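# Lift one staple stick out and set it down

## Task

Remove a single stick of staples from the staple box and rest it on the table with its legs pointing down, placed well away from both the box's tray and its sleeve.

## Robot and tools

Robot: two arms, left_arm and right_arm, each ending in a two-finger parallel gripper. Calibrated base positions in the scene frame: left_arm (-0.021, +0.241, +0.023) m, right_arm (+0.006, -0.298, +0.017) m, each turned only very slightly about z. A camera stand sits behind the arms.

Frames. The scene frame has its origin at table-top height, midway between the nominal bases: +x points out over the table, +z up, and left_arm is on the +y side (arm names do not match image left/right). Reported end_effector_position (m) and end_effector_quat_wxyz use the scene frame. Offsets in commands, however, are along the gripper's own Hand target axes: fingers point along the gripper's +z and open/close along its y. end_effector_position is the point between the pads, about 1 cm back from the tips. Printed poses may be off by a few cm, more at long reach.

Command rows. Every moving command uses a row of 14 numbers, each in [-1, 1]: dx, dy, dz, rx, ry, rz, opening for left_arm, then the same seven for right_arm. Both arms always appear, even if one is idle. The six pose numbers are an offset from that arm's Hand target as it stood when the action or move began (not from the previous row); 1.0 equals 0.6 m of translation or 180 degrees of rotation, and rx, ry, rz form one rotation vector. Repeating an offset moves further. Sending six zeros re-commands the current Hand target. The opening is absolute, not an offset: +1 fully open (0.094 m), -1 closed. A 0 in the opening slot is a real command (half open), so resend the present opening to keep a gripper as it is.

execute_actions: argument actions is a list of actions; each action is up to 15 rows, one per 1/30 s control step, and a short action repeats its last row. Optional cameras is a list of names (cam_high, cam_low, cam_left_wrist, cam_right_wrist, or ["all"]). An empty actions list returns the state plus all images and the scene number.

move: target is one 14-number row or a list of up to 15 rows, all offsets counted from the same starting Hand targets. Straight-line paths, all arms finishing together, lasting 0.5 s to 10 s. speed is in m/s (0.002 to 2.9, default 0.25; rotation capped at twice that in rad/s), one value or one per target. blend (m) rounds corners between listed targets; 0 stops at each. opening_speed sets how fast the opening changes per second on the -1..+1 scale (at least 0.2); use it for gentle closing. grip_force sets a per-pad force limit, 10 to 50 N, one value or one per arm; it persists, and below 50 the fingers close slowly. blocking=false returns early while the move continues. Paths ignore obstacles and the other arm. Avoid routing a gripper close to its own base. The result adds a move: line with the ending (done, off_target, moving, held, fault) and limits (paced = clipped pose, held = steps withheld).

wait: seconds (0 to 10) lets the scene run holding the last commands; a running move continues. stop: brakes a running move. zoom_image: camera plus region [x0, y0, x1, y1] in pixels (max 504x504) of that camera's newest image; all cameras are 672x504. finished_scene: scene = the current scene number; irreversible, so call it only once the stick lies still on the table, legs down, clear of tray and sleeve, with the robot not touching it.

Reading results. Hand target is the last commanded pose after clipping (orientation is limited to 40 degrees from the measured one per step); the gripper often rests short of it by up to a few cm, which alone does not mean contact. If it stays short, command the remaining distance. grip_measured is measured opening on the command scale; empty it can read up to 2.5 mm wide; on a hard part it may read about 3 mm narrower than the part. grip_effort_nm is a motor-effort average (negative = closing), not pad force, and does not fall to zero at rest. Joint torques include the arm's weight and have offsets and noise. Joint velocities may be summarised as within noise. Step readings list positions for execute_actions calls only. A MOTOR HOT line warns of heat; at 90 °C the arm folds and idles for the rest of the scene, so avoid long stretched-out holds or pushing at unreachable poses.

Joint ranges (rad): waist -2.618 to 3.054, shoulder 0 to 3.142, elbow 0 to 3.142 (straight 2.901), wrist pitch and yaw ±1.571, wrist roll ±2.094.

Cautions. Move slowly near the box and stick: faster contact hits harder, and targets set deep past a contact press harder; a blocked arm keeps pushing until commanded back past the gripper. Do not let the arms, grippers or wrist cameras touch each other, and never close one gripper on the other's fingers. Do not strain camera cables against the table or fixtures. Do not drop the stick, release it while moving, or let anything leave the table. Small objects may occasionally be nudged by outside disturbances. Time passes while you write, and a running move keeps going meanwhile.

Each tool is called as name(argument=value, ...), one argument or row to a line, values as JSON.

## Session

execute_actions(
  actions=[],
)

Scene clock: 0.00 s.
left_arm: end_effector_position=(+0.3793, +0.2232, +0.1215) grip_measured=+1.000 grip_effort_nm=n/a end_effector_quat_wxyz=(+0.579, +0.020, +0.815, -0.029) | right_arm: end_effector_position=(+0.4026, -0.3060, +0.1170) grip_measured=+1.000 grip_effort_nm=n/a end_effector_quat_wxyz=(+0.599, +0.011, +0.800, -0.027)
Joint positions: left_arm=[-0.015 1.546 0.375 0.836 0.046 -0.009 0.094] | right_arm=[0.023 1.572 0.331 0.955 0.063 -0.012 0.094]
Joint velocities: within noise
Joint torques (N m): no reading
Heat: left arm: 34 °C; right arm: 33 °C.
Hand target: left_arm +0.3845, +0.2240, +0.1359; +0.596, +0.021, +0.802, -0.025 | right_arm +0.4055, -0.3067, +0.1251; +0.607, +0.015, +0.794, -0.026
Tool commands: left_gripper/opening=+1.0 right_gripper/opening=+1.0

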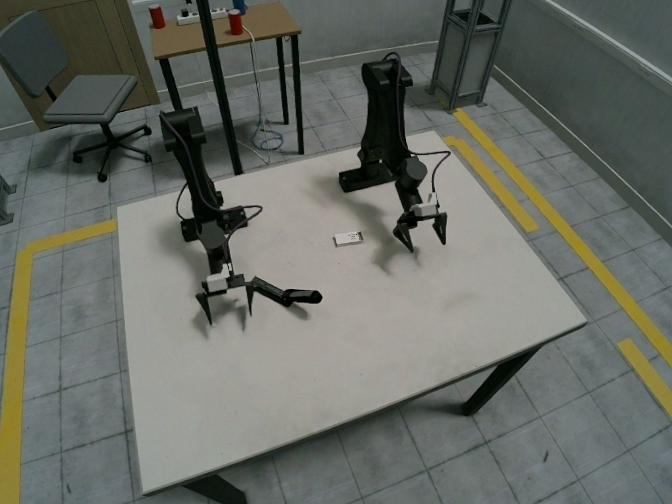

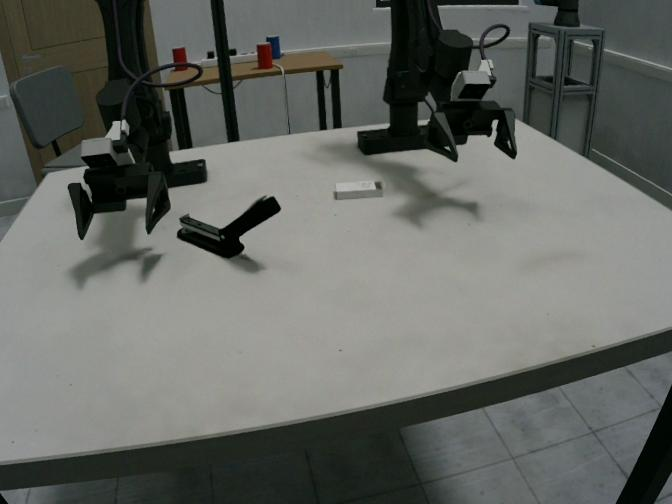

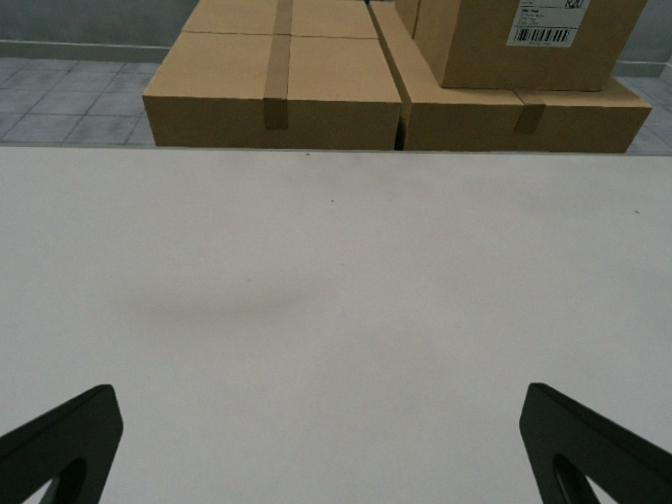

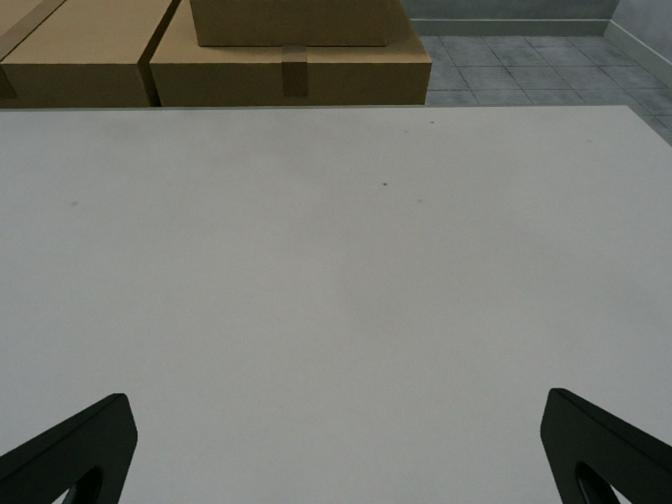

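zoom_image(
  camera="cam_high",
  region=[308, 215, 388, 275],
)

zoom_image(
  camera="cam_low",
  region=[310, 160, 410, 220],
)

Scaled by 6.300 from the camera's 672x504 image, which has a finer 960x720 frame.

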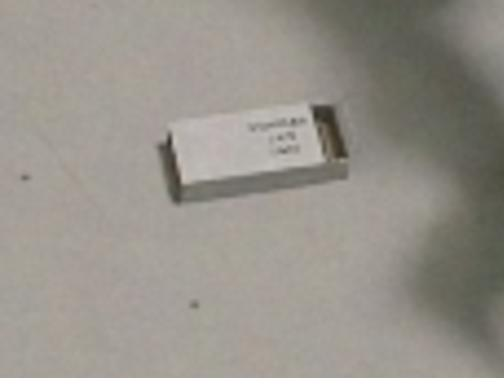

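Scaled by 5.040 from the camera's 672x504 image, which has a finer 960x720 frame.

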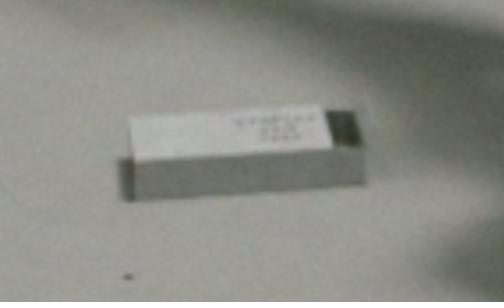

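move(
  target=[-0.095,-0.117,-0.263,0,0.39,0,1,0,0,0,0,0,0,1],
  cameras=["all"],
)

Scene clock: 20.37 s.
left_arm: end_effector_position=(+0.2454, +0.1694, +0.2279) grip_measured=+1.000 grip_effort_nm=-0.02 end_effector_quat_wxyz=(+0.029, +0.035, +0.999, -0.004) | right_arm: end_effector_position=(+0.4026, -0.3060, +0.1170) grip_measured=+1.000 grip_effort_nm=0.01 end_effector_quat_wxyz=(+0.599, +0.011, +0.800, -0.027)
Joint positions: left_arm=[-0.259 1.57 1.619 -1.562 -0.006 -0.199 0.094] | right_arm=[0.023 1.572 0.331 0.955 0.063 -0.012 0.094]
Joint torques (N m): left_arm=[-0.73 -4.27 6.45 0.22 0.12 -0.15] | right_arm=[-0.01 -5.48 5.35 1.83 0.04 -0.04]
Heat: left arm: 36 °C; right arm: 36 °C.
Hand target: left_arm +0.2457, +0.1642, +0.2371; +0.026, +0.032, +0.999, -0.009 | right_arm +0.4055, -0.3067, +0.1251; +0.607, +0.015, +0.794, -0.026
Off the commanded pose: left_arm 0.011 m, 1 deg | right_arm 0.009 m, 1 deg.
joint sent to its limit (left arm) — joint 4 (wrist pitch), lower limit. The joint targets are off in position, not in orientation.
move: off_target (left_arm)

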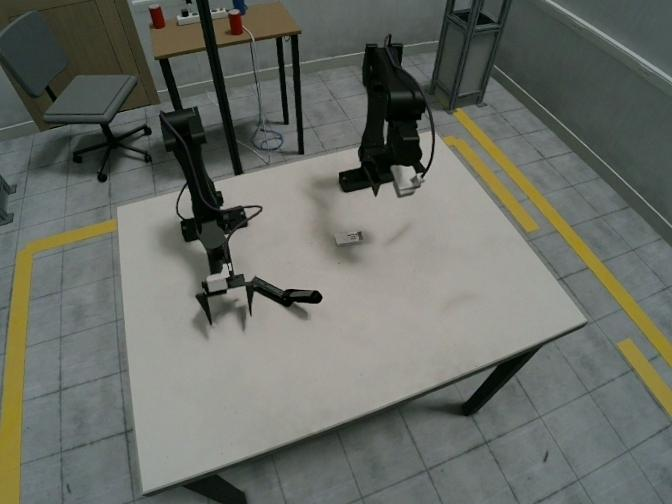

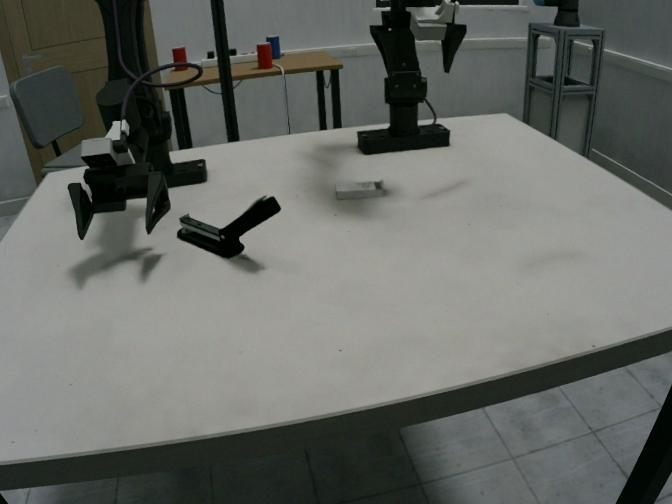

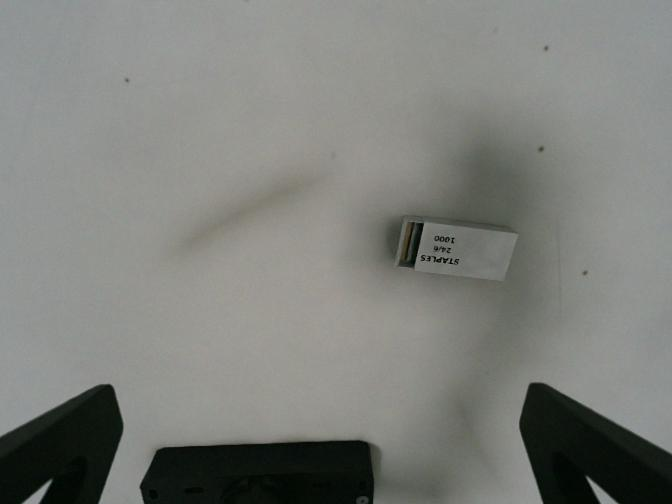

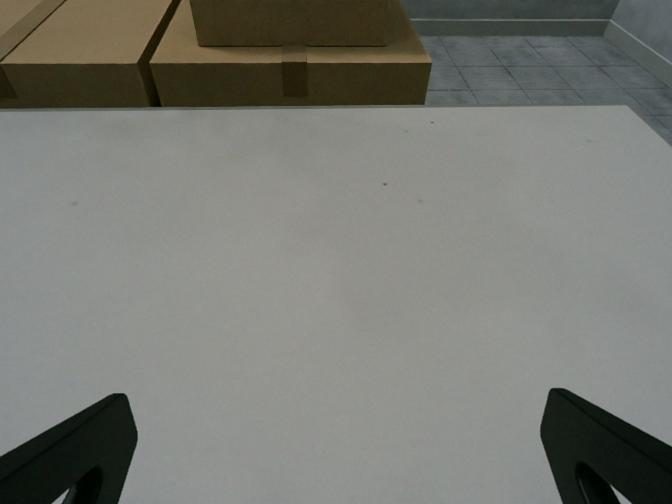

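zoom_image(
  camera="cam_left_wrist",
  region=[380, 190, 540, 310],
)

Scaled by 3.150 from the camera's 672x504 image, which has a finer 960x720 frame.

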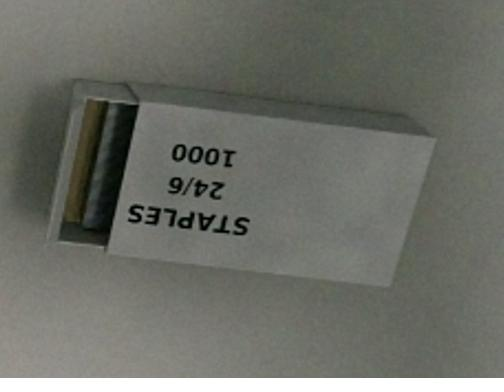

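move(
  target=[-0.02,-0.13,0.15,0,0,0,1,0,0,0,0,0,0,1],
  cameras=["cam_left_wrist"],
)

zoom_image(
  camera="cam_left_wrist",
  region=[240, 140, 492, 340],
)

Scene clock: 30.13 s.
left_arm: end_effector_position=(+0.2501, +0.0854, +0.1475) grip_measured=+1.000 grip_effort_nm=-0.02 end_effector_quat_wxyz=(+0.009, +0.043, +0.999, -0.004) | right_arm: end_effector_position=(+0.4026, -0.3060, +0.1170) grip_measured=+1.000 grip_effort_nm=0.01 end_effector_quat_wxyz=(+0.599, +0.011, +0.800, -0.027)
Joint positions: left_arm=[-0.514 1.707 1.445 -1.289 -0.001 -0.439 0.094] | right_arm=[0.023 1.572 0.331 0.955 0.063 -0.012 0.094]
Joint torques (N m): left_arm=[-0.29 -6.04 3.9 0.66 0.02 -0.13] | right_arm=[-0.01 -5.49 5.35 1.83 0.04 -0.04]
Heat: left arm: 36 °C; right arm: 36 °C.
Hand target: left_arm +0.2573, +0.0839, +0.1491; +0.026, +0.032, +0.999, -0.009 | right_arm +0.4055, -0.3067, +0.1251; +0.607, +0.015, +0.794, -0.026
Off the commanded pose: left_arm 0.008 m, 2 deg | right_arm 0.009 m, 1 deg.
move: done
Images, in order (width x height): cam_left_wrist 672x504.

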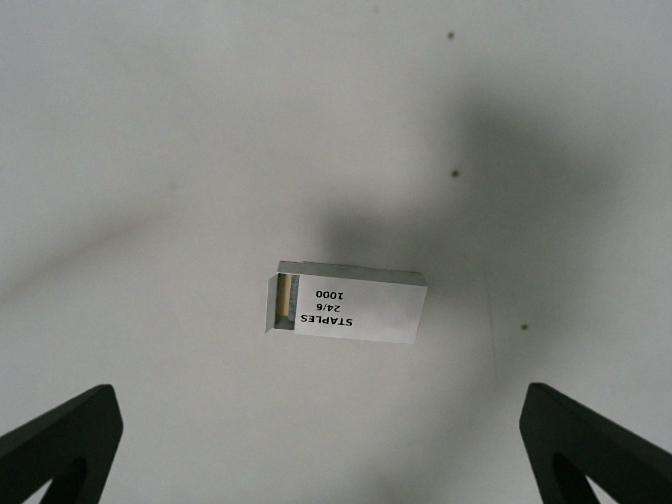

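Scaled by 2.000 from the camera's 672x504 image, which has a finer 960x720 frame.

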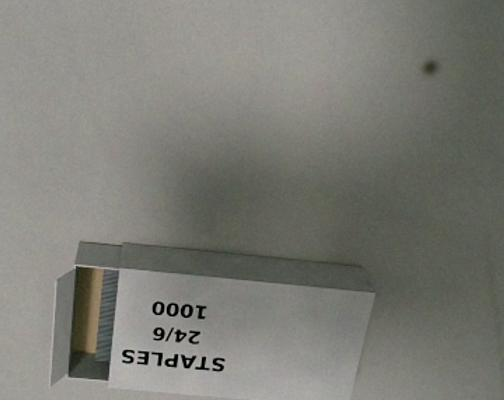

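move(
  target=[0,0.2,0,0,0,0,1,-0.043,0.345,-0.193,-0.316,0.323,-0.403,1],
  cameras=["all"],
)

Scene clock: 46.90 s.
left_arm: end_effector_position=(+0.2589, +0.2048, +0.1380) grip_measured=+1.000 grip_effort_nm=-0.02 end_effector_quat_wxyz=(-0.005, +0.025, +1.000, +0.000) | right_arm: end_effector_position=(+0.3106, -0.0919, +0.1762) grip_measured=+1.000 grip_effort_nm=0.01 end_effector_quat_wxyz=(+0.012, -0.663, +0.749, +0.000)
Joint positions: left_arm=[-0.121 1.622 1.314 -1.273 0 -0.083 0.094] | right_arm=[0.608 1.935 1.871 -1.484 -0.003 -0.859 0.094]
Joint torques (N m): left_arm=[0.8 -8.12 3.55 0.63 0.11 0.14] | right_arm=[0.16 -7.17 8.31 0.09 0.13 -0.16]
Heat: left arm: 35 °C; right arm: 36 °C.
Hand target: left_arm +0.2650, +0.2036, +0.1472; +0.026, +0.032, +0.999, -0.009 | right_arm +0.3121, -0.0929, +0.1753; +0.000, -0.668, +0.744, -0.001
Off the commanded pose: left_arm 0.011 m, 4 deg | right_arm 0.002 m, 2 deg.
move: off_target (left_arm)

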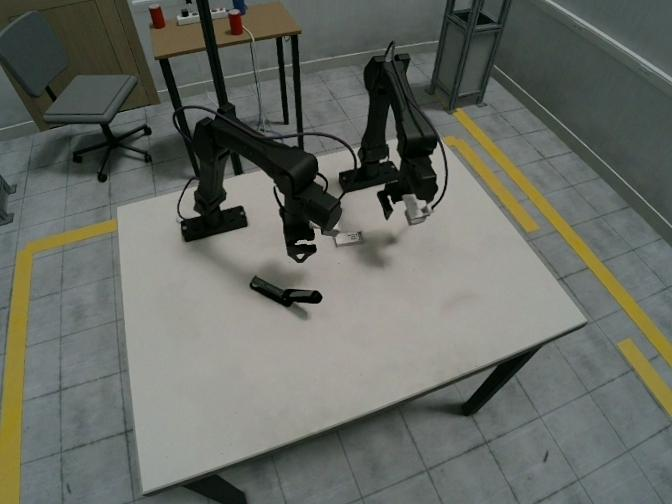

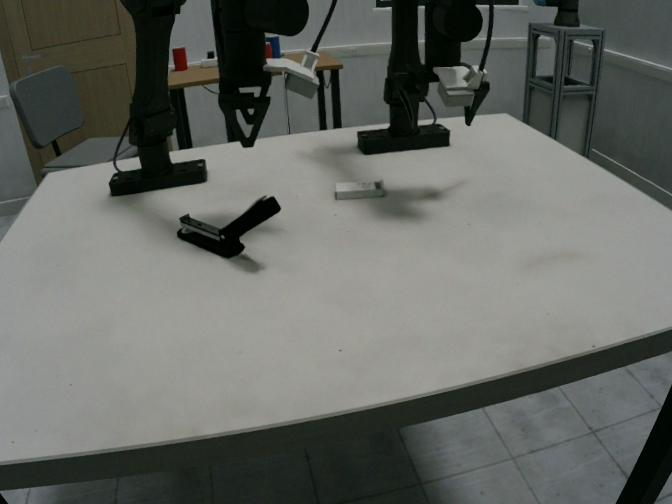

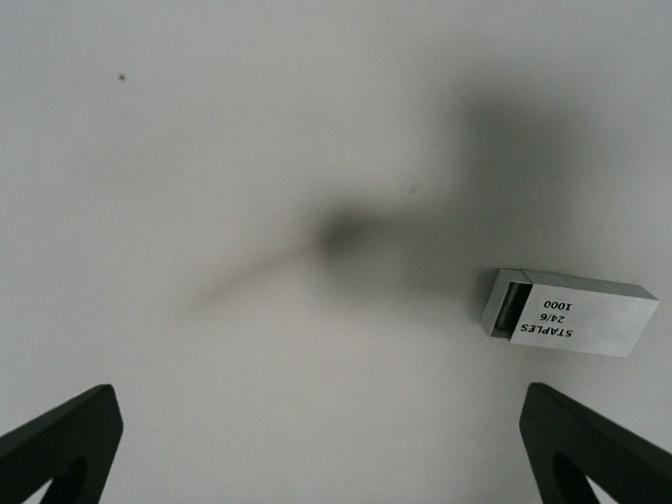

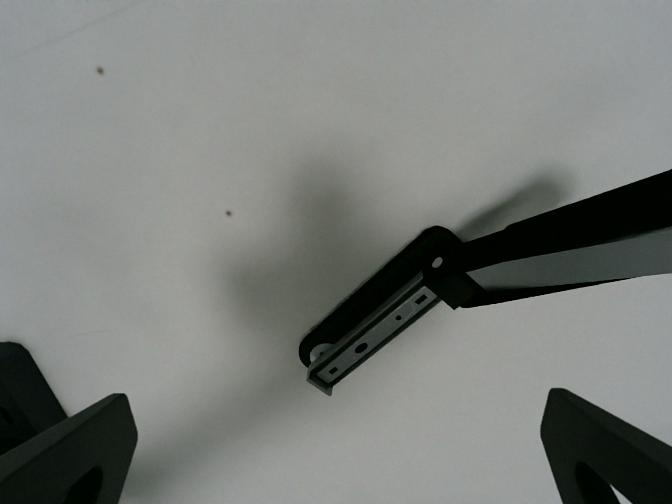

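move(
  target=[0,0.13,0,0,0,0,1,-0.11,0.078,0,0,0,0,1],
  cameras=["all"],
)

Scene clock: 59.37 s.
left_arm: end_effector_position=(+0.2587, +0.2839, +0.1380) grip_measured=+1.000 grip_effort_nm=-0.02 end_effector_quat_wxyz=(-0.003, +0.020, +1.000, -0.005) | right_arm: end_effector_position=(+0.2706, -0.0210, +0.1772) grip_measured=+1.000 grip_effort_nm=0.01 end_effector_quat_wxyz=(-0.012, +0.673, -0.740, +0.000)
Joint positions: left_arm=[0.164 1.622 1.314 -1.27 0.008 0.193 0.094] | right_arm=[0.824 2.003 1.971 -1.514 0.003 -0.669 0.094]
Joint torques (N m): left_arm=[0.13 -5.87 5.03 0.62 0.13 0.1] | right_arm=[-0.46 -7.62 8.27 0.1 0.07 0.07]
Heat: left arm: 35 °C; right arm: 35 °C.
Hand target: left_arm +0.2700, +0.2814, +0.1460; +0.026, +0.032, +0.999, -0.009 | right_arm +0.2727, -0.0223, +0.1752; +0.000, -0.668, +0.744, -0.001
Off the commanded pose: left_arm 0.014 m, 4 deg | right_arm 0.003 m, 2 deg.
move: off_target (left_arm)

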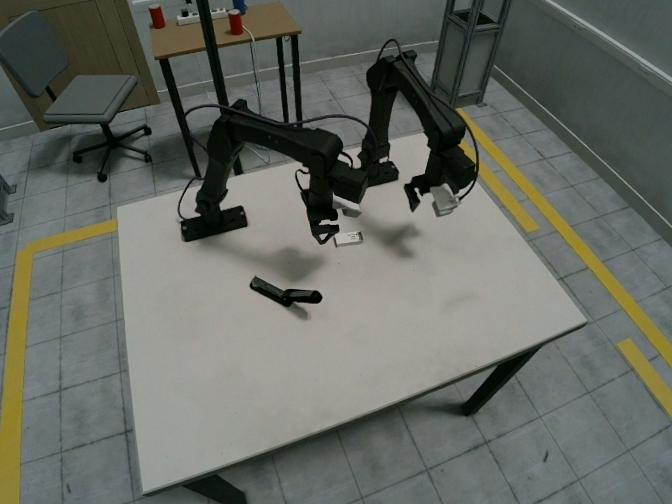

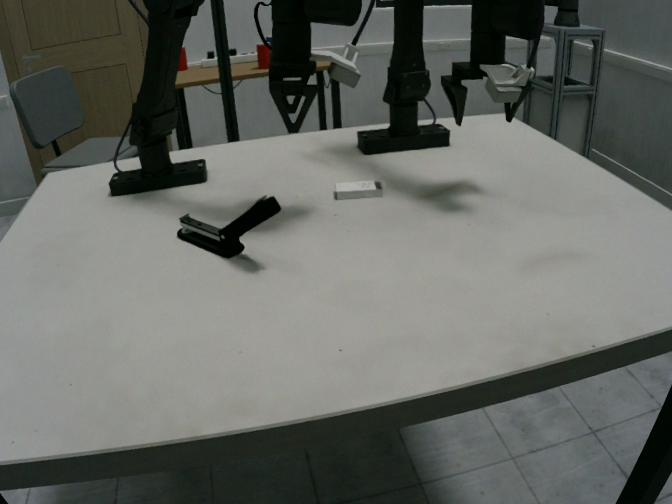

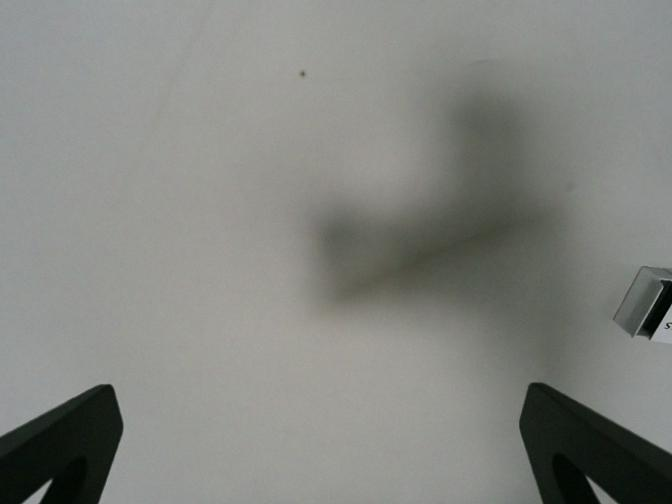

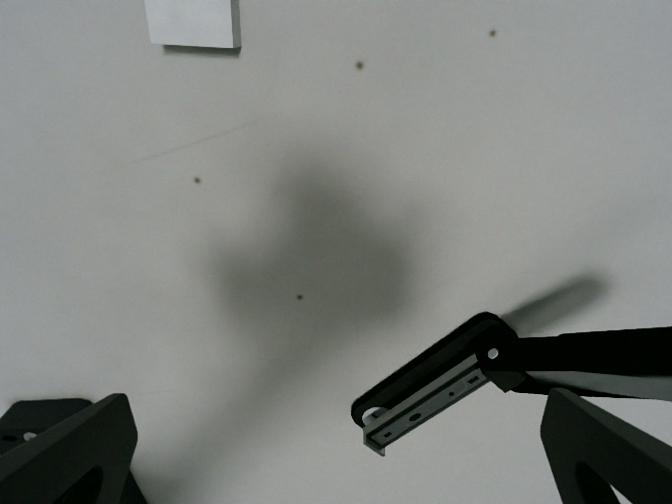

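move(
  target=[0,0,0,0,0,0,1,-0.07,0.142,0.05,0,0,0,1],
  cameras=["cam_high","cam_right_wrist"],
)

Scene clock: 67.17 s.
left_arm: end_effector_position=(+0.2587, +0.2839, +0.1380) grip_measured=+1.000 grip_effort_nm=-0.02 end_effector_quat_wxyz=(-0.003, +0.020, +1.000, -0.005) | right_arm: end_effector_position=(+0.1927, +0.0303, +0.1397) grip_measured=+1.000 grip_effort_nm=0.01 end_effector_quat_wxyz=(+0.008, +0.675, -0.738, +0.004)
Joint positions: left_arm=[0.164 1.622 1.314 -1.27 0.008 0.193 0.094] | right_arm=[1.07 2.003 1.821 -1.405 0.003 -0.429 0.094]
Joint torques (N m): left_arm=[0.18 -5.96 5.08 0.58 0.15 0.1] | right_arm=[-0.46 -11.99 4.62 0.34 0.06 0.07]
Heat: left arm: 36 °C; right arm: 36 °C.
Hand target: left_arm +0.2700, +0.2814, +0.1460; +0.026, +0.032, +0.999, -0.009 | right_arm +0.1925, +0.0285, +0.1451; +0.000, -0.668, +0.744, -0.001
Off the commanded pose: left_arm 0.014 m, 4 deg | right_arm 0.006 m, 1 deg.
move: off_target (left_arm)
Images, in order (width x height): cam_high 672x504, cam_right_wrist 672x504.

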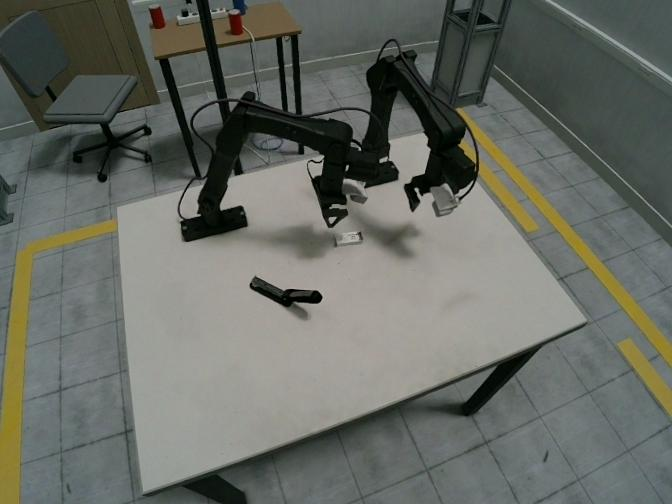

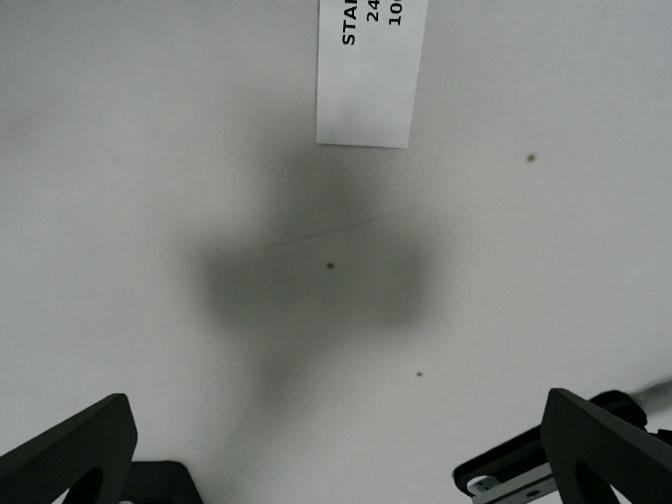

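move(
  target=[0,0,0,0,0,0,1,-0.118,-0.01,0.083,0,0,0.022,1],
  cameras=["cam_high","cam_low","cam_right_wrist"],
)

Scene clock: 74.40 s.
left_arm: end_effector_position=(+0.2587, +0.2839, +0.1380) grip_measured=+1.000 grip_effort_nm=-0.02 end_effector_quat_wxyz=(-0.003, +0.020, +1.000, -0.005) | right_arm: end_effector_position=(+0.2024, +0.0968, +0.0965) grip_measured=+1.000 grip_effort_nm=0.01 end_effector_quat_wxyz=(+0.002, -0.650, +0.760, +0.002)
Joint positions: left_arm=[0.164 1.622 1.314 -1.27 0.008 0.193 0.094] | right_arm=[1.123 2.259 2.048 -1.353 -0.002 -0.31 0.094]
Joint torques (N m): left_arm=[0.13 -5.9 5.04 0.59 0.15 0.13] | right_arm=[0.08 -10.35 8.29 0.19 0.06 0.07]
Heat: left arm: 36 °C; right arm: 35 °C.
Hand target: left_arm +0.2700, +0.2814, +0.1460; +0.026, +0.032, +0.999, -0.009 | right_arm +0.2060, +0.0982, +0.0952; +0.000, -0.642, +0.767, -0.001
Off the commanded pose: left_arm 0.014 m, 4 deg | right_arm 0.004 m, 1 deg.
move: off_target (left_arm)
Images, in order (width x height): cam_high 672x504, cam_low 672x504, cam_right_wrist 672x504.

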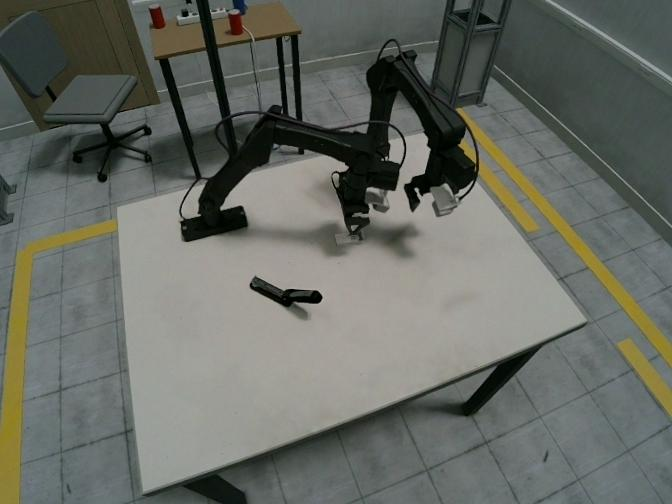

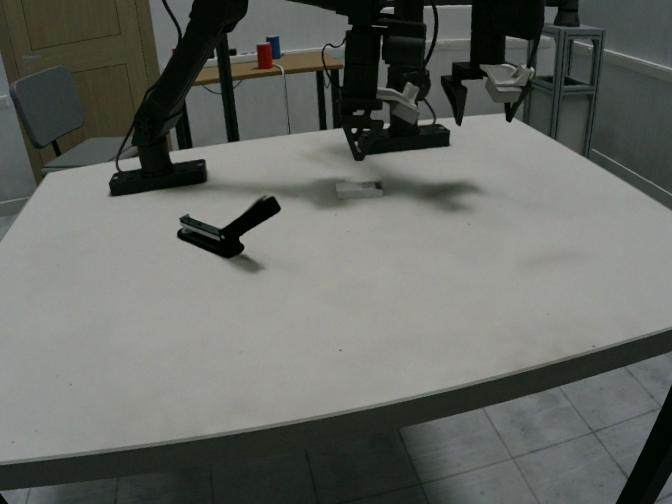

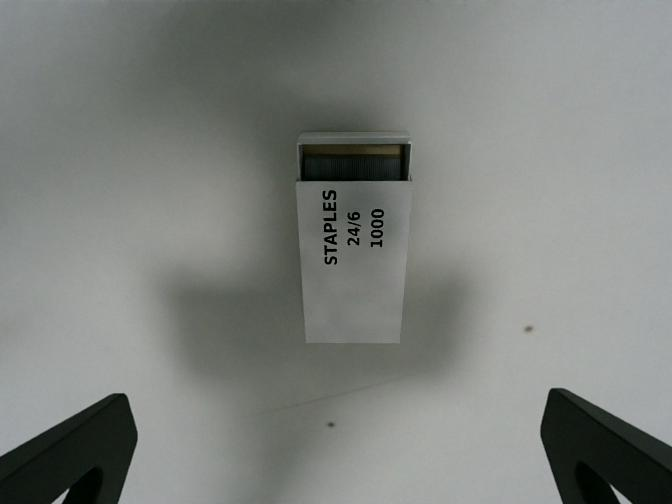

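zoom_image(
  camera="cam_right_wrist",
  region=[280, 110, 430, 230],
)

Scaled by 3.360 from the camera's 672x504 image, which has a finer 960x720 frame.

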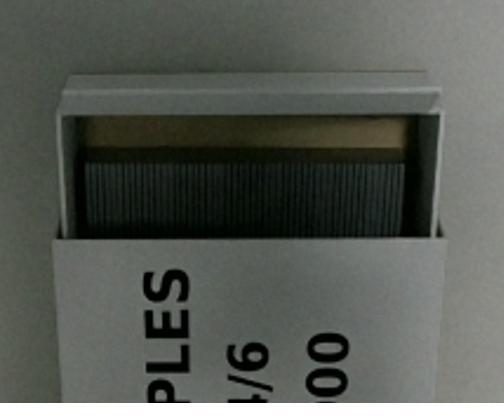

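move(
  target=[0,0,0,0,0,0,1,0.028,-0.013,0.01,0,-0.194,0,1],
  cameras=["cam_high","cam_low","cam_right_wrist"],
)

Scene clock: 100.50 s.
left_arm: end_effector_position=(+0.2587, +0.2839, +0.1380) grip_measured=+1.000 grip_effort_nm=-0.02 end_effector_quat_wxyz=(-0.003, +0.020, +1.000, -0.005) | right_arm: end_effector_position=(+0.2135, +0.0740, +0.0711) grip_measured=+1.000 grip_effort_nm=0.01 end_effector_quat_wxyz=(+0.207, -0.608, +0.747, +0.171)
Joint positions: left_arm=[0.164 1.622 1.314 -1.27 0.008 0.193 0.094] | right_arm=[0.991 1.785 1.107 -0.385 -0.203 -0.339 0.094]
Joint torques (N m): left_arm=[0.12 -5.98 5.03 0.56 0.14 0.11] | right_arm=[-0.38 -12.15 4.98 1.42 -0.4 -0.11]
Heat: left arm: 37 °C; right arm: 35 °C.
Hand target: left_arm +0.2700, +0.2814, +0.1460; +0.026, +0.032, +0.999, -0.009 | right_arm +0.2108, +0.0803, +0.0893; +0.230, -0.613, +0.731, +0.192
Off the commanded pose: left_arm 0.014 m, 4 deg | right_arm 0.019 m, 4 deg.
move: off_target (left_arm, right_arm)
Images, in order (width x height): cam_high 672x504, cam_low 672x504, cam_right_wrist 672x504.

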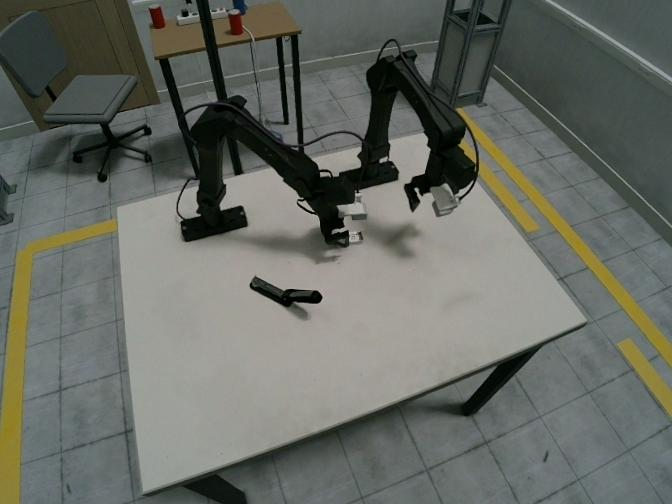

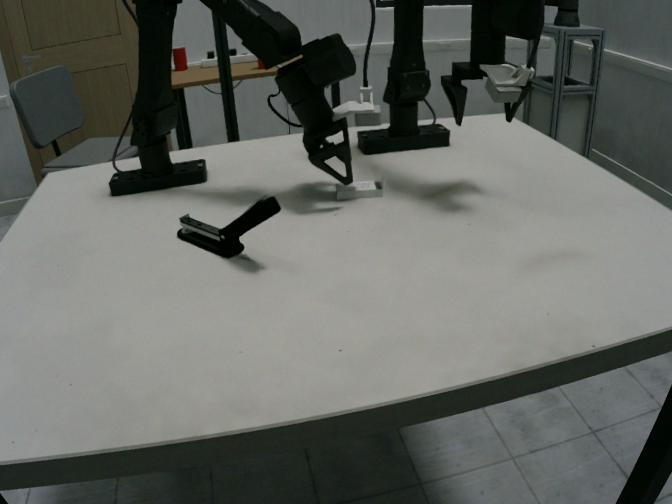

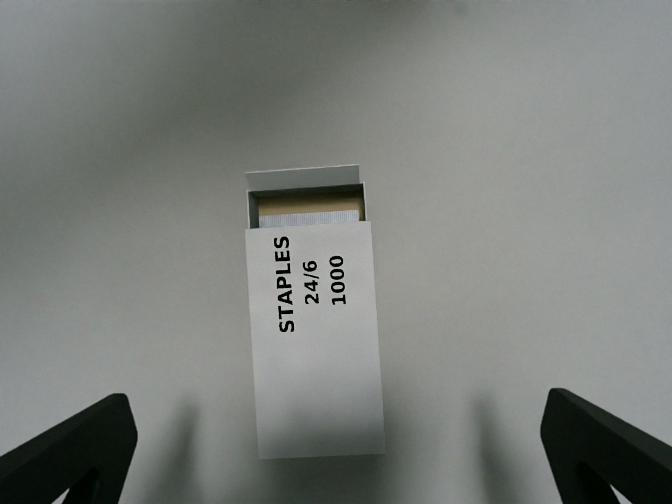

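move(
  target=[0,0,0,0,0,0,1,0.044,0.006,0.022,0,0,-0.016,1],
  cameras=["cam_low","cam_right_wrist"],
  speed=0.1,
)

Scene clock: 108.77 s.
left_arm: end_effector_position=(+0.2587, +0.2839, +0.1380) grip_measured=+1.000 grip_effort_nm=-0.02 end_effector_quat_wxyz=(-0.003, +0.020, +1.000, -0.005) | right_arm: end_effector_position=(+0.2035, +0.0602, +0.0426) grip_measured=+1.000 grip_effort_nm=0.01 end_effector_quat_wxyz=(+0.207, -0.628, +0.731, +0.166)
Joint positions: left_arm=[0.164 1.622 1.314 -1.27 0.008 0.193 0.094] | right_arm=[0.991 1.785 0.983 -0.27 -0.206 -0.393 0.094]
Joint torques (N m): left_arm=[0.18 -5.89 5.18 0.58 0.17 0.1] | right_arm=[-0.47 -12.22 4.85 1.41 -0.42 -0.15]
Heat: left arm: 37 °C; right arm: 34 °C.
Hand target: left_arm +0.2700, +0.2814, +0.1460; +0.026, +0.032, +0.999, -0.009 | right_arm +0.2048, +0.0671, +0.0633; +0.235, -0.631, +0.716, +0.186
Off the commanded pose: left_arm 0.014 m, 4 deg | right_arm 0.022 m, 4 deg.
move: off_target (left_arm, right_arm)
Images, in order (width x height): cam_low 672x504, cam_right_wrist 672x504.

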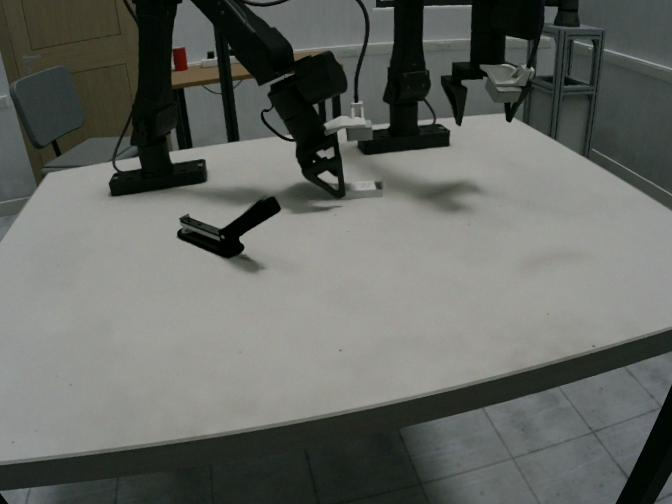

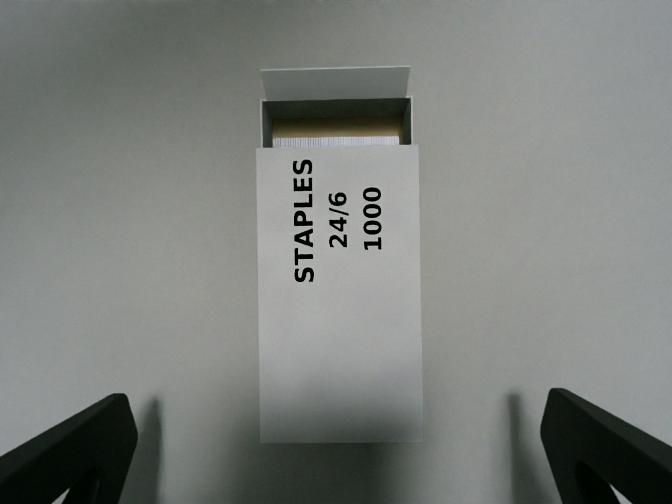

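move(
  target=[0,0,0,0,0,0,1,0.0172,0,0.0246,0,0,0,1],
  cameras=["cam_low","cam_right_wrist"],
  speed=0.06,
)

zoom_image(
  camera="cam_low",
  region=[290, 130, 410, 220],
)

Scene clock: 113.53 s.
left_arm: end_effector_position=(+0.2587, +0.2839, +0.1380) grip_measured=+1.000 grip_effort_nm=-0.02 end_effector_quat_wxyz=(-0.003, +0.020, +1.000, -0.005) | right_arm: end_effector_position=(+0.2055, +0.0631, +0.0402) grip_measured=+1.000 grip_effort_nm=0.01 end_effector_quat_wxyz=(+0.224, -0.627, +0.726, +0.170)
Joint positions: left_arm=[0.164 1.622 1.314 -1.27 0.008 0.193 0.094] | right_arm=[0.991 1.785 0.949 -0.198 -0.206 -0.394 0.094]
Joint torques (N m): left_arm=[0.12 -5.97 4.97 0.57 0.16 0.11] | right_arm=[-0.57 -8.58 4.67 1.49 -0.42 -0.14]
Heat: left arm: 37 °C; right arm: 34 °C.
Hand target: left_arm +0.2700, +0.2814, +0.1460; +0.026, +0.032, +0.999, -0.009 | right_arm +0.2053, +0.0670, +0.0453; +0.235, -0.631, +0.716, +0.186
Off the commanded pose: left_arm 0.014 m, 4 deg | right_arm 0.006 m, 3 deg.
move: off_target (left_arm, right_arm)
Images, in order (width x height): cam_low 672x504, cam_right_wrist 672x504.

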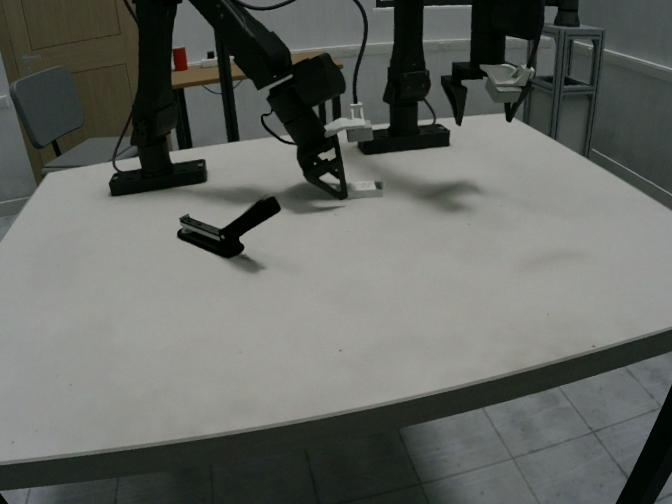

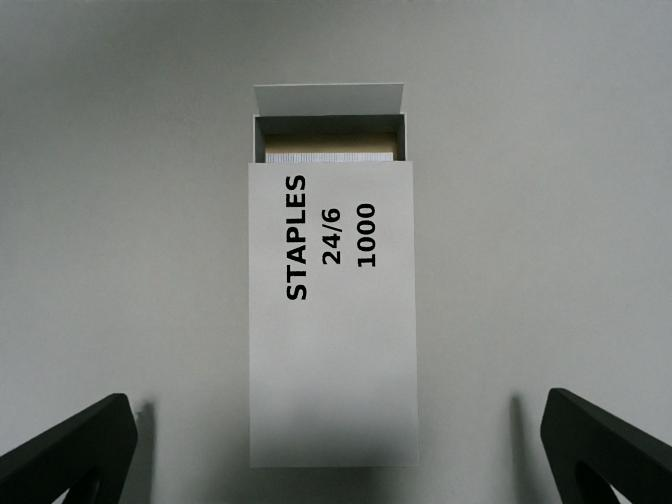

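Scaled by 4.200 from the camera's 672x504 image, which has a finer 960x720 frame.

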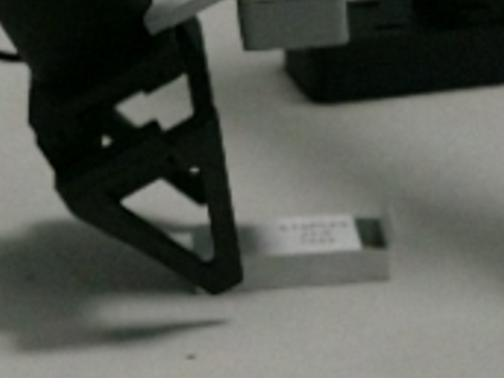

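move(
  target=[0,0,0,0,0,0,1,0.0172,-0.005,0.015,0,0,0,1],
  cameras=["cam_low","cam_right_wrist"],
  speed=0.06,
)

zoom_image(
  camera="cam_low",
  region=[290, 130, 410, 220],
)

Scene clock: 117.73 s.
left_arm: end_effector_position=(+0.2587, +0.2839, +0.1380) grip_measured=+1.000 grip_effort_nm=-0.02 end_effector_quat_wxyz=(-0.003, +0.020, +1.000, -0.005) | right_arm: end_effector_position=(+0.2085, +0.0621, +0.0374) grip_measured=+1.000 grip_effort_nm=0.01 end_effector_quat_wxyz=(+0.236, -0.627, +0.722, +0.174)
Joint positions: left_arm=[0.164 1.622 1.314 -1.27 0.008 0.193 0.094] | right_arm=[0.981 1.785 0.92 -0.146 -0.214 -0.405 0.094]
Joint torques (N m): left_arm=[0.27 -6.02 5.15 0.59 0.14 0.11] | right_arm=[-0.49 -6.32 4.63 1.52 -0.42 -0.14]
Heat: left arm: 37 °C; right arm: 34 °C.
Hand target: left_arm +0.2700, +0.2814, +0.1460; +0.026, +0.032, +0.999, -0.009 | right_arm +0.2082, +0.0632, +0.0321; +0.235, -0.631, +0.716, +0.186
Off the commanded pose: left_arm 0.014 m, 4 deg | right_arm 0.005 m, 2 deg.
move: off_target (left_arm)
Images, in order (width x height): cam_low 672x504, cam_right_wrist 672x504.

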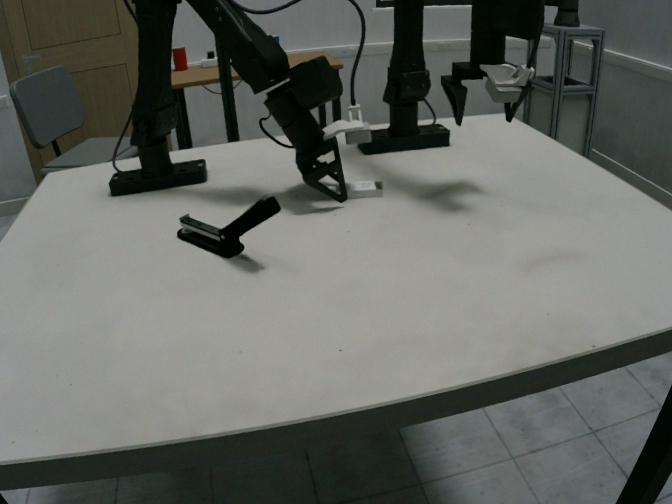

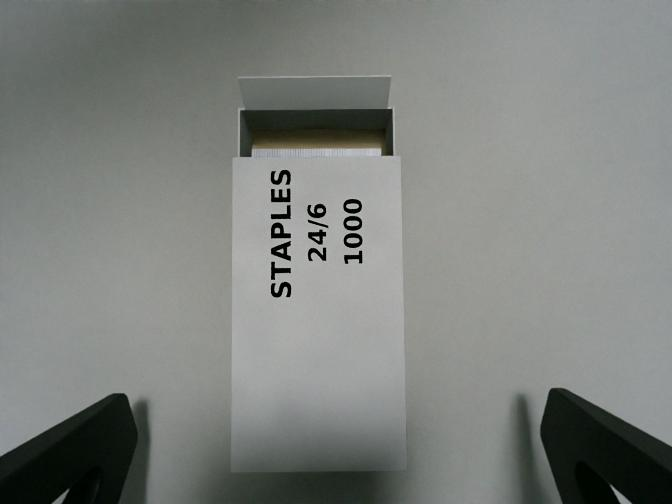

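Scaled by 4.200 from the camera's 672x504 image, which has a finer 960x720 frame.

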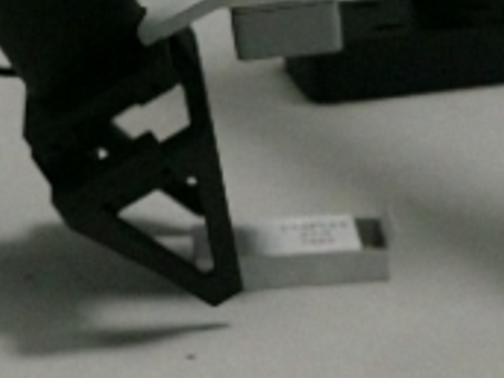

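move(
  target=[0,0,0,0,0,0,1,0.008,0.012,0.006,0,0,0,0.4],
  cameras=["cam_right_wrist"],
  speed=0.06,
  grip_force=[50,15],
)

Scene clock: 125.03 s.
left_arm: end_effector_position=(+0.2587, +0.2839, +0.1380) grip_measured=+1.000 grip_effort_nm=-0.02 end_effector_quat_wxyz=(-0.003, +0.020, +1.000, -0.005) | right_arm: end_effector_position=(+0.2059, +0.0584, +0.0311) grip_measured=+0.402 grip_effort_nm=-0.11 end_effector_quat_wxyz=(+0.237, -0.627, +0.722, +0.174)
Joint positions: left_arm=[0.164 1.622 1.314 -1.27 0.008 0.193 0.094] | right_arm=[0.981 1.785 0.888 -0.112 -0.214 -0.405 0.066]
Joint torques (N m): left_arm=[0.1 -6 5.05 0.59 0.11 0.12] | right_arm=[0.44 -6.31 4.56 1.53 -0.32 -0.01]
Heat: left arm: 37 °C; right arm: 34 °C.
Hand target: left_arm +0.2700, +0.2814, +0.1460; +0.026, +0.032, +0.999, -0.009 | right_arm +0.2010, +0.0623, +0.0262; +0.235, -0.631, +0.716, +0.186
Off the commanded pose: left_arm 0.014 m, 4 deg | right_arm 0.008 m, 2 deg.
grip_force (N): 50, 15
move: off_target (left_arm)
Images, in order (width x height): cam_right_wrist 672x504.

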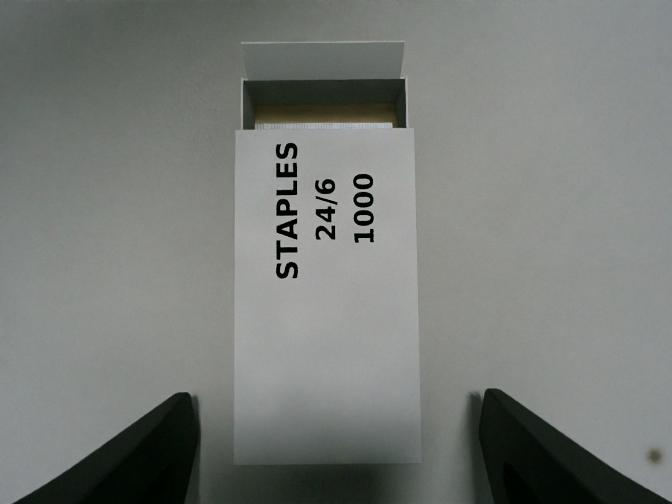

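move(
  target=[0,0,0,0,0,0,1,0,0.008,0,0,0,0,-0.15],
  cameras=["cam_right_wrist"],
  opening_speed=0.3,
)

Scene clock: 131.97 s.
left_arm: end_effector_position=(+0.2587, +0.2839, +0.1380) grip_measured=+1.000 grip_effort_nm=-0.02 end_effector_quat_wxyz=(-0.003, +0.020, +1.000, -0.005) | right_arm: end_effector_position=(+0.2026, +0.0579, +0.0288) grip_measured=-0.148 grip_effort_nm=-0.11 end_effector_quat_wxyz=(+0.235, -0.629, +0.720, +0.175)
Joint positions: left_arm=[0.164 1.622 1.314 -1.27 0.008 0.193 0.094] | right_arm=[0.987 1.785 0.879 -0.106 -0.214 -0.405 0.04]
Joint torques (N m): left_arm=[0.12 -5.96 5.08 0.59 0.14 0.11] | right_arm=[0.47 -6.79 4.48 1.52 -0.24 0.07]
Heat: left arm: 37 °C; right arm: 34 °C.
Hand target: left_arm +0.2700, +0.2814, +0.1460; +0.026, +0.032, +0.999, -0.009 | right_arm +0.1962, +0.0629, +0.0261; +0.235, -0.631, +0.716, +0.186
Off the commanded pose: left_arm 0.014 m, 4 deg | right_arm 0.009 m, 1 deg.
grip_force (N): 50, 15
move: off_target (left_arm)
Images, in order (width x height): cam_right_wrist 672x504.

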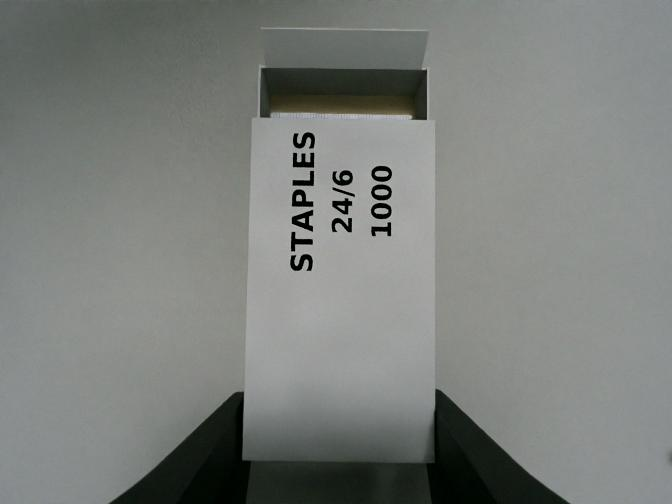

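move(
  target=[0,0,0,0,0,0,1,0,0.008,0,0,0,0,-0.18],
  opening_speed=0.3,
)

move(
  target=[0,0,0,0,0,0,1,-0.04,0,-0.055,0,0,0,-0.18],
  cameras=["cam_right_wrist","cam_low"],
  speed=0.1,
)

Scene clock: 135.73 s.
left_arm: end_effector_position=(+0.2587, +0.2839, +0.1380) grip_measured=+1.000 grip_effort_nm=-0.02 end_effector_quat_wxyz=(-0.003, +0.020, +1.000, -0.005) | right_arm: end_effector_position=(+0.1987, +0.0611, +0.0288) grip_measured=-0.177 grip_effort_nm=-0.16 end_effector_quat_wxyz=(+0.237, -0.629, +0.718, +0.179)
Joint positions: left_arm=[0.164 1.622 1.314 -1.27 0.008 0.193 0.094] | right_arm=[0.999 1.785 0.873 -0.091 -0.214 -0.394 0.039]
Joint torques (N m): left_arm=[0.16 -5.97 5.19 0.58 0.14 0.12] | right_arm=[0.61 -7.3 4.21 1.45 -0.14 0.07]
Heat: left arm: 37 °C; right arm: 34 °C.
Hand target: left_arm +0.2700, +0.2814, +0.1460; +0.026, +0.032, +0.999, -0.009 | right_arm +0.1915, +0.0636, +0.0260; +0.235, -0.631, +0.716, +0.186
Off the commanded pose: left_arm 0.014 m, 4 deg | right_arm 0.008 m, 1 deg.
grip_force (N): 50, 15
move: off_target (left_arm)

Scene clock: 137.10 s.
left_arm: end_effector_position=(+0.2587, +0.2839, +0.1380) grip_measured=+1.000 grip_effort_nm=-0.02 end_effector_quat_wxyz=(-0.003, +0.020, +1.000, -0.005) | right_arm: end_effector_position=(+0.1929, +0.0579, +0.0466) grip_measured=-0.177 grip_effort_nm=-0.16 end_effector_quat_wxyz=(+0.226, -0.633, +0.719, +0.177)
Joint positions: left_arm=[0.164 1.622 1.314 -1.27 0.008 0.193 0.094] | right_arm=[1.007 1.731 0.908 -0.203 -0.214 -0.394 0.039]
Joint torques (N m): left_arm=[0.2 -5.98 5.12 0.57 0.14 0.11] | right_arm=[0.47 -10.77 8.05 0.83 -0.12 0.07]
Heat: left arm: 37 °C; right arm: 34 °C.
Hand target: left_arm +0.2700, +0.2814, +0.1460; +0.026, +0.032, +0.999, -0.009 | right_arm +0.1904, +0.0646, +0.0667; +0.235, -0.631, +0.716, +0.186
Off the commanded pose: left_arm 0.014 m, 4 deg | right_arm 0.021 m, 2 deg.
grip_force (N): 50, 15
move: off_target (left_arm, right_arm)
Images, in order (width x height): cam_low 672x504, cam_right_wrist 672x504.

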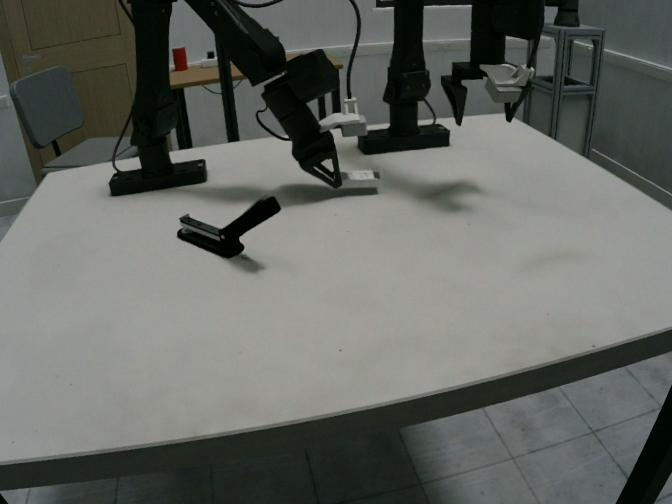

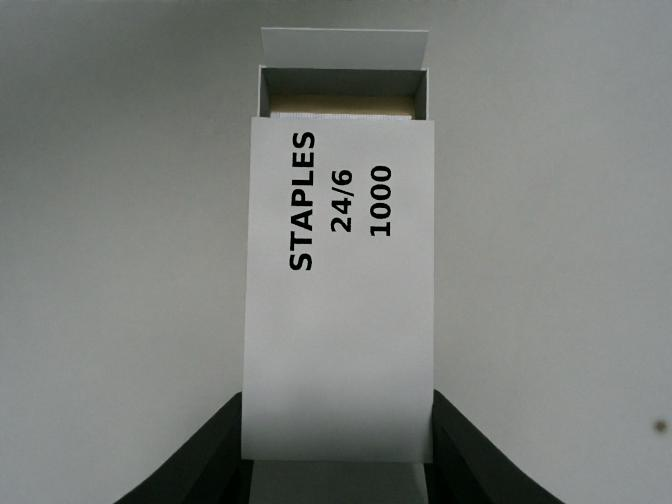

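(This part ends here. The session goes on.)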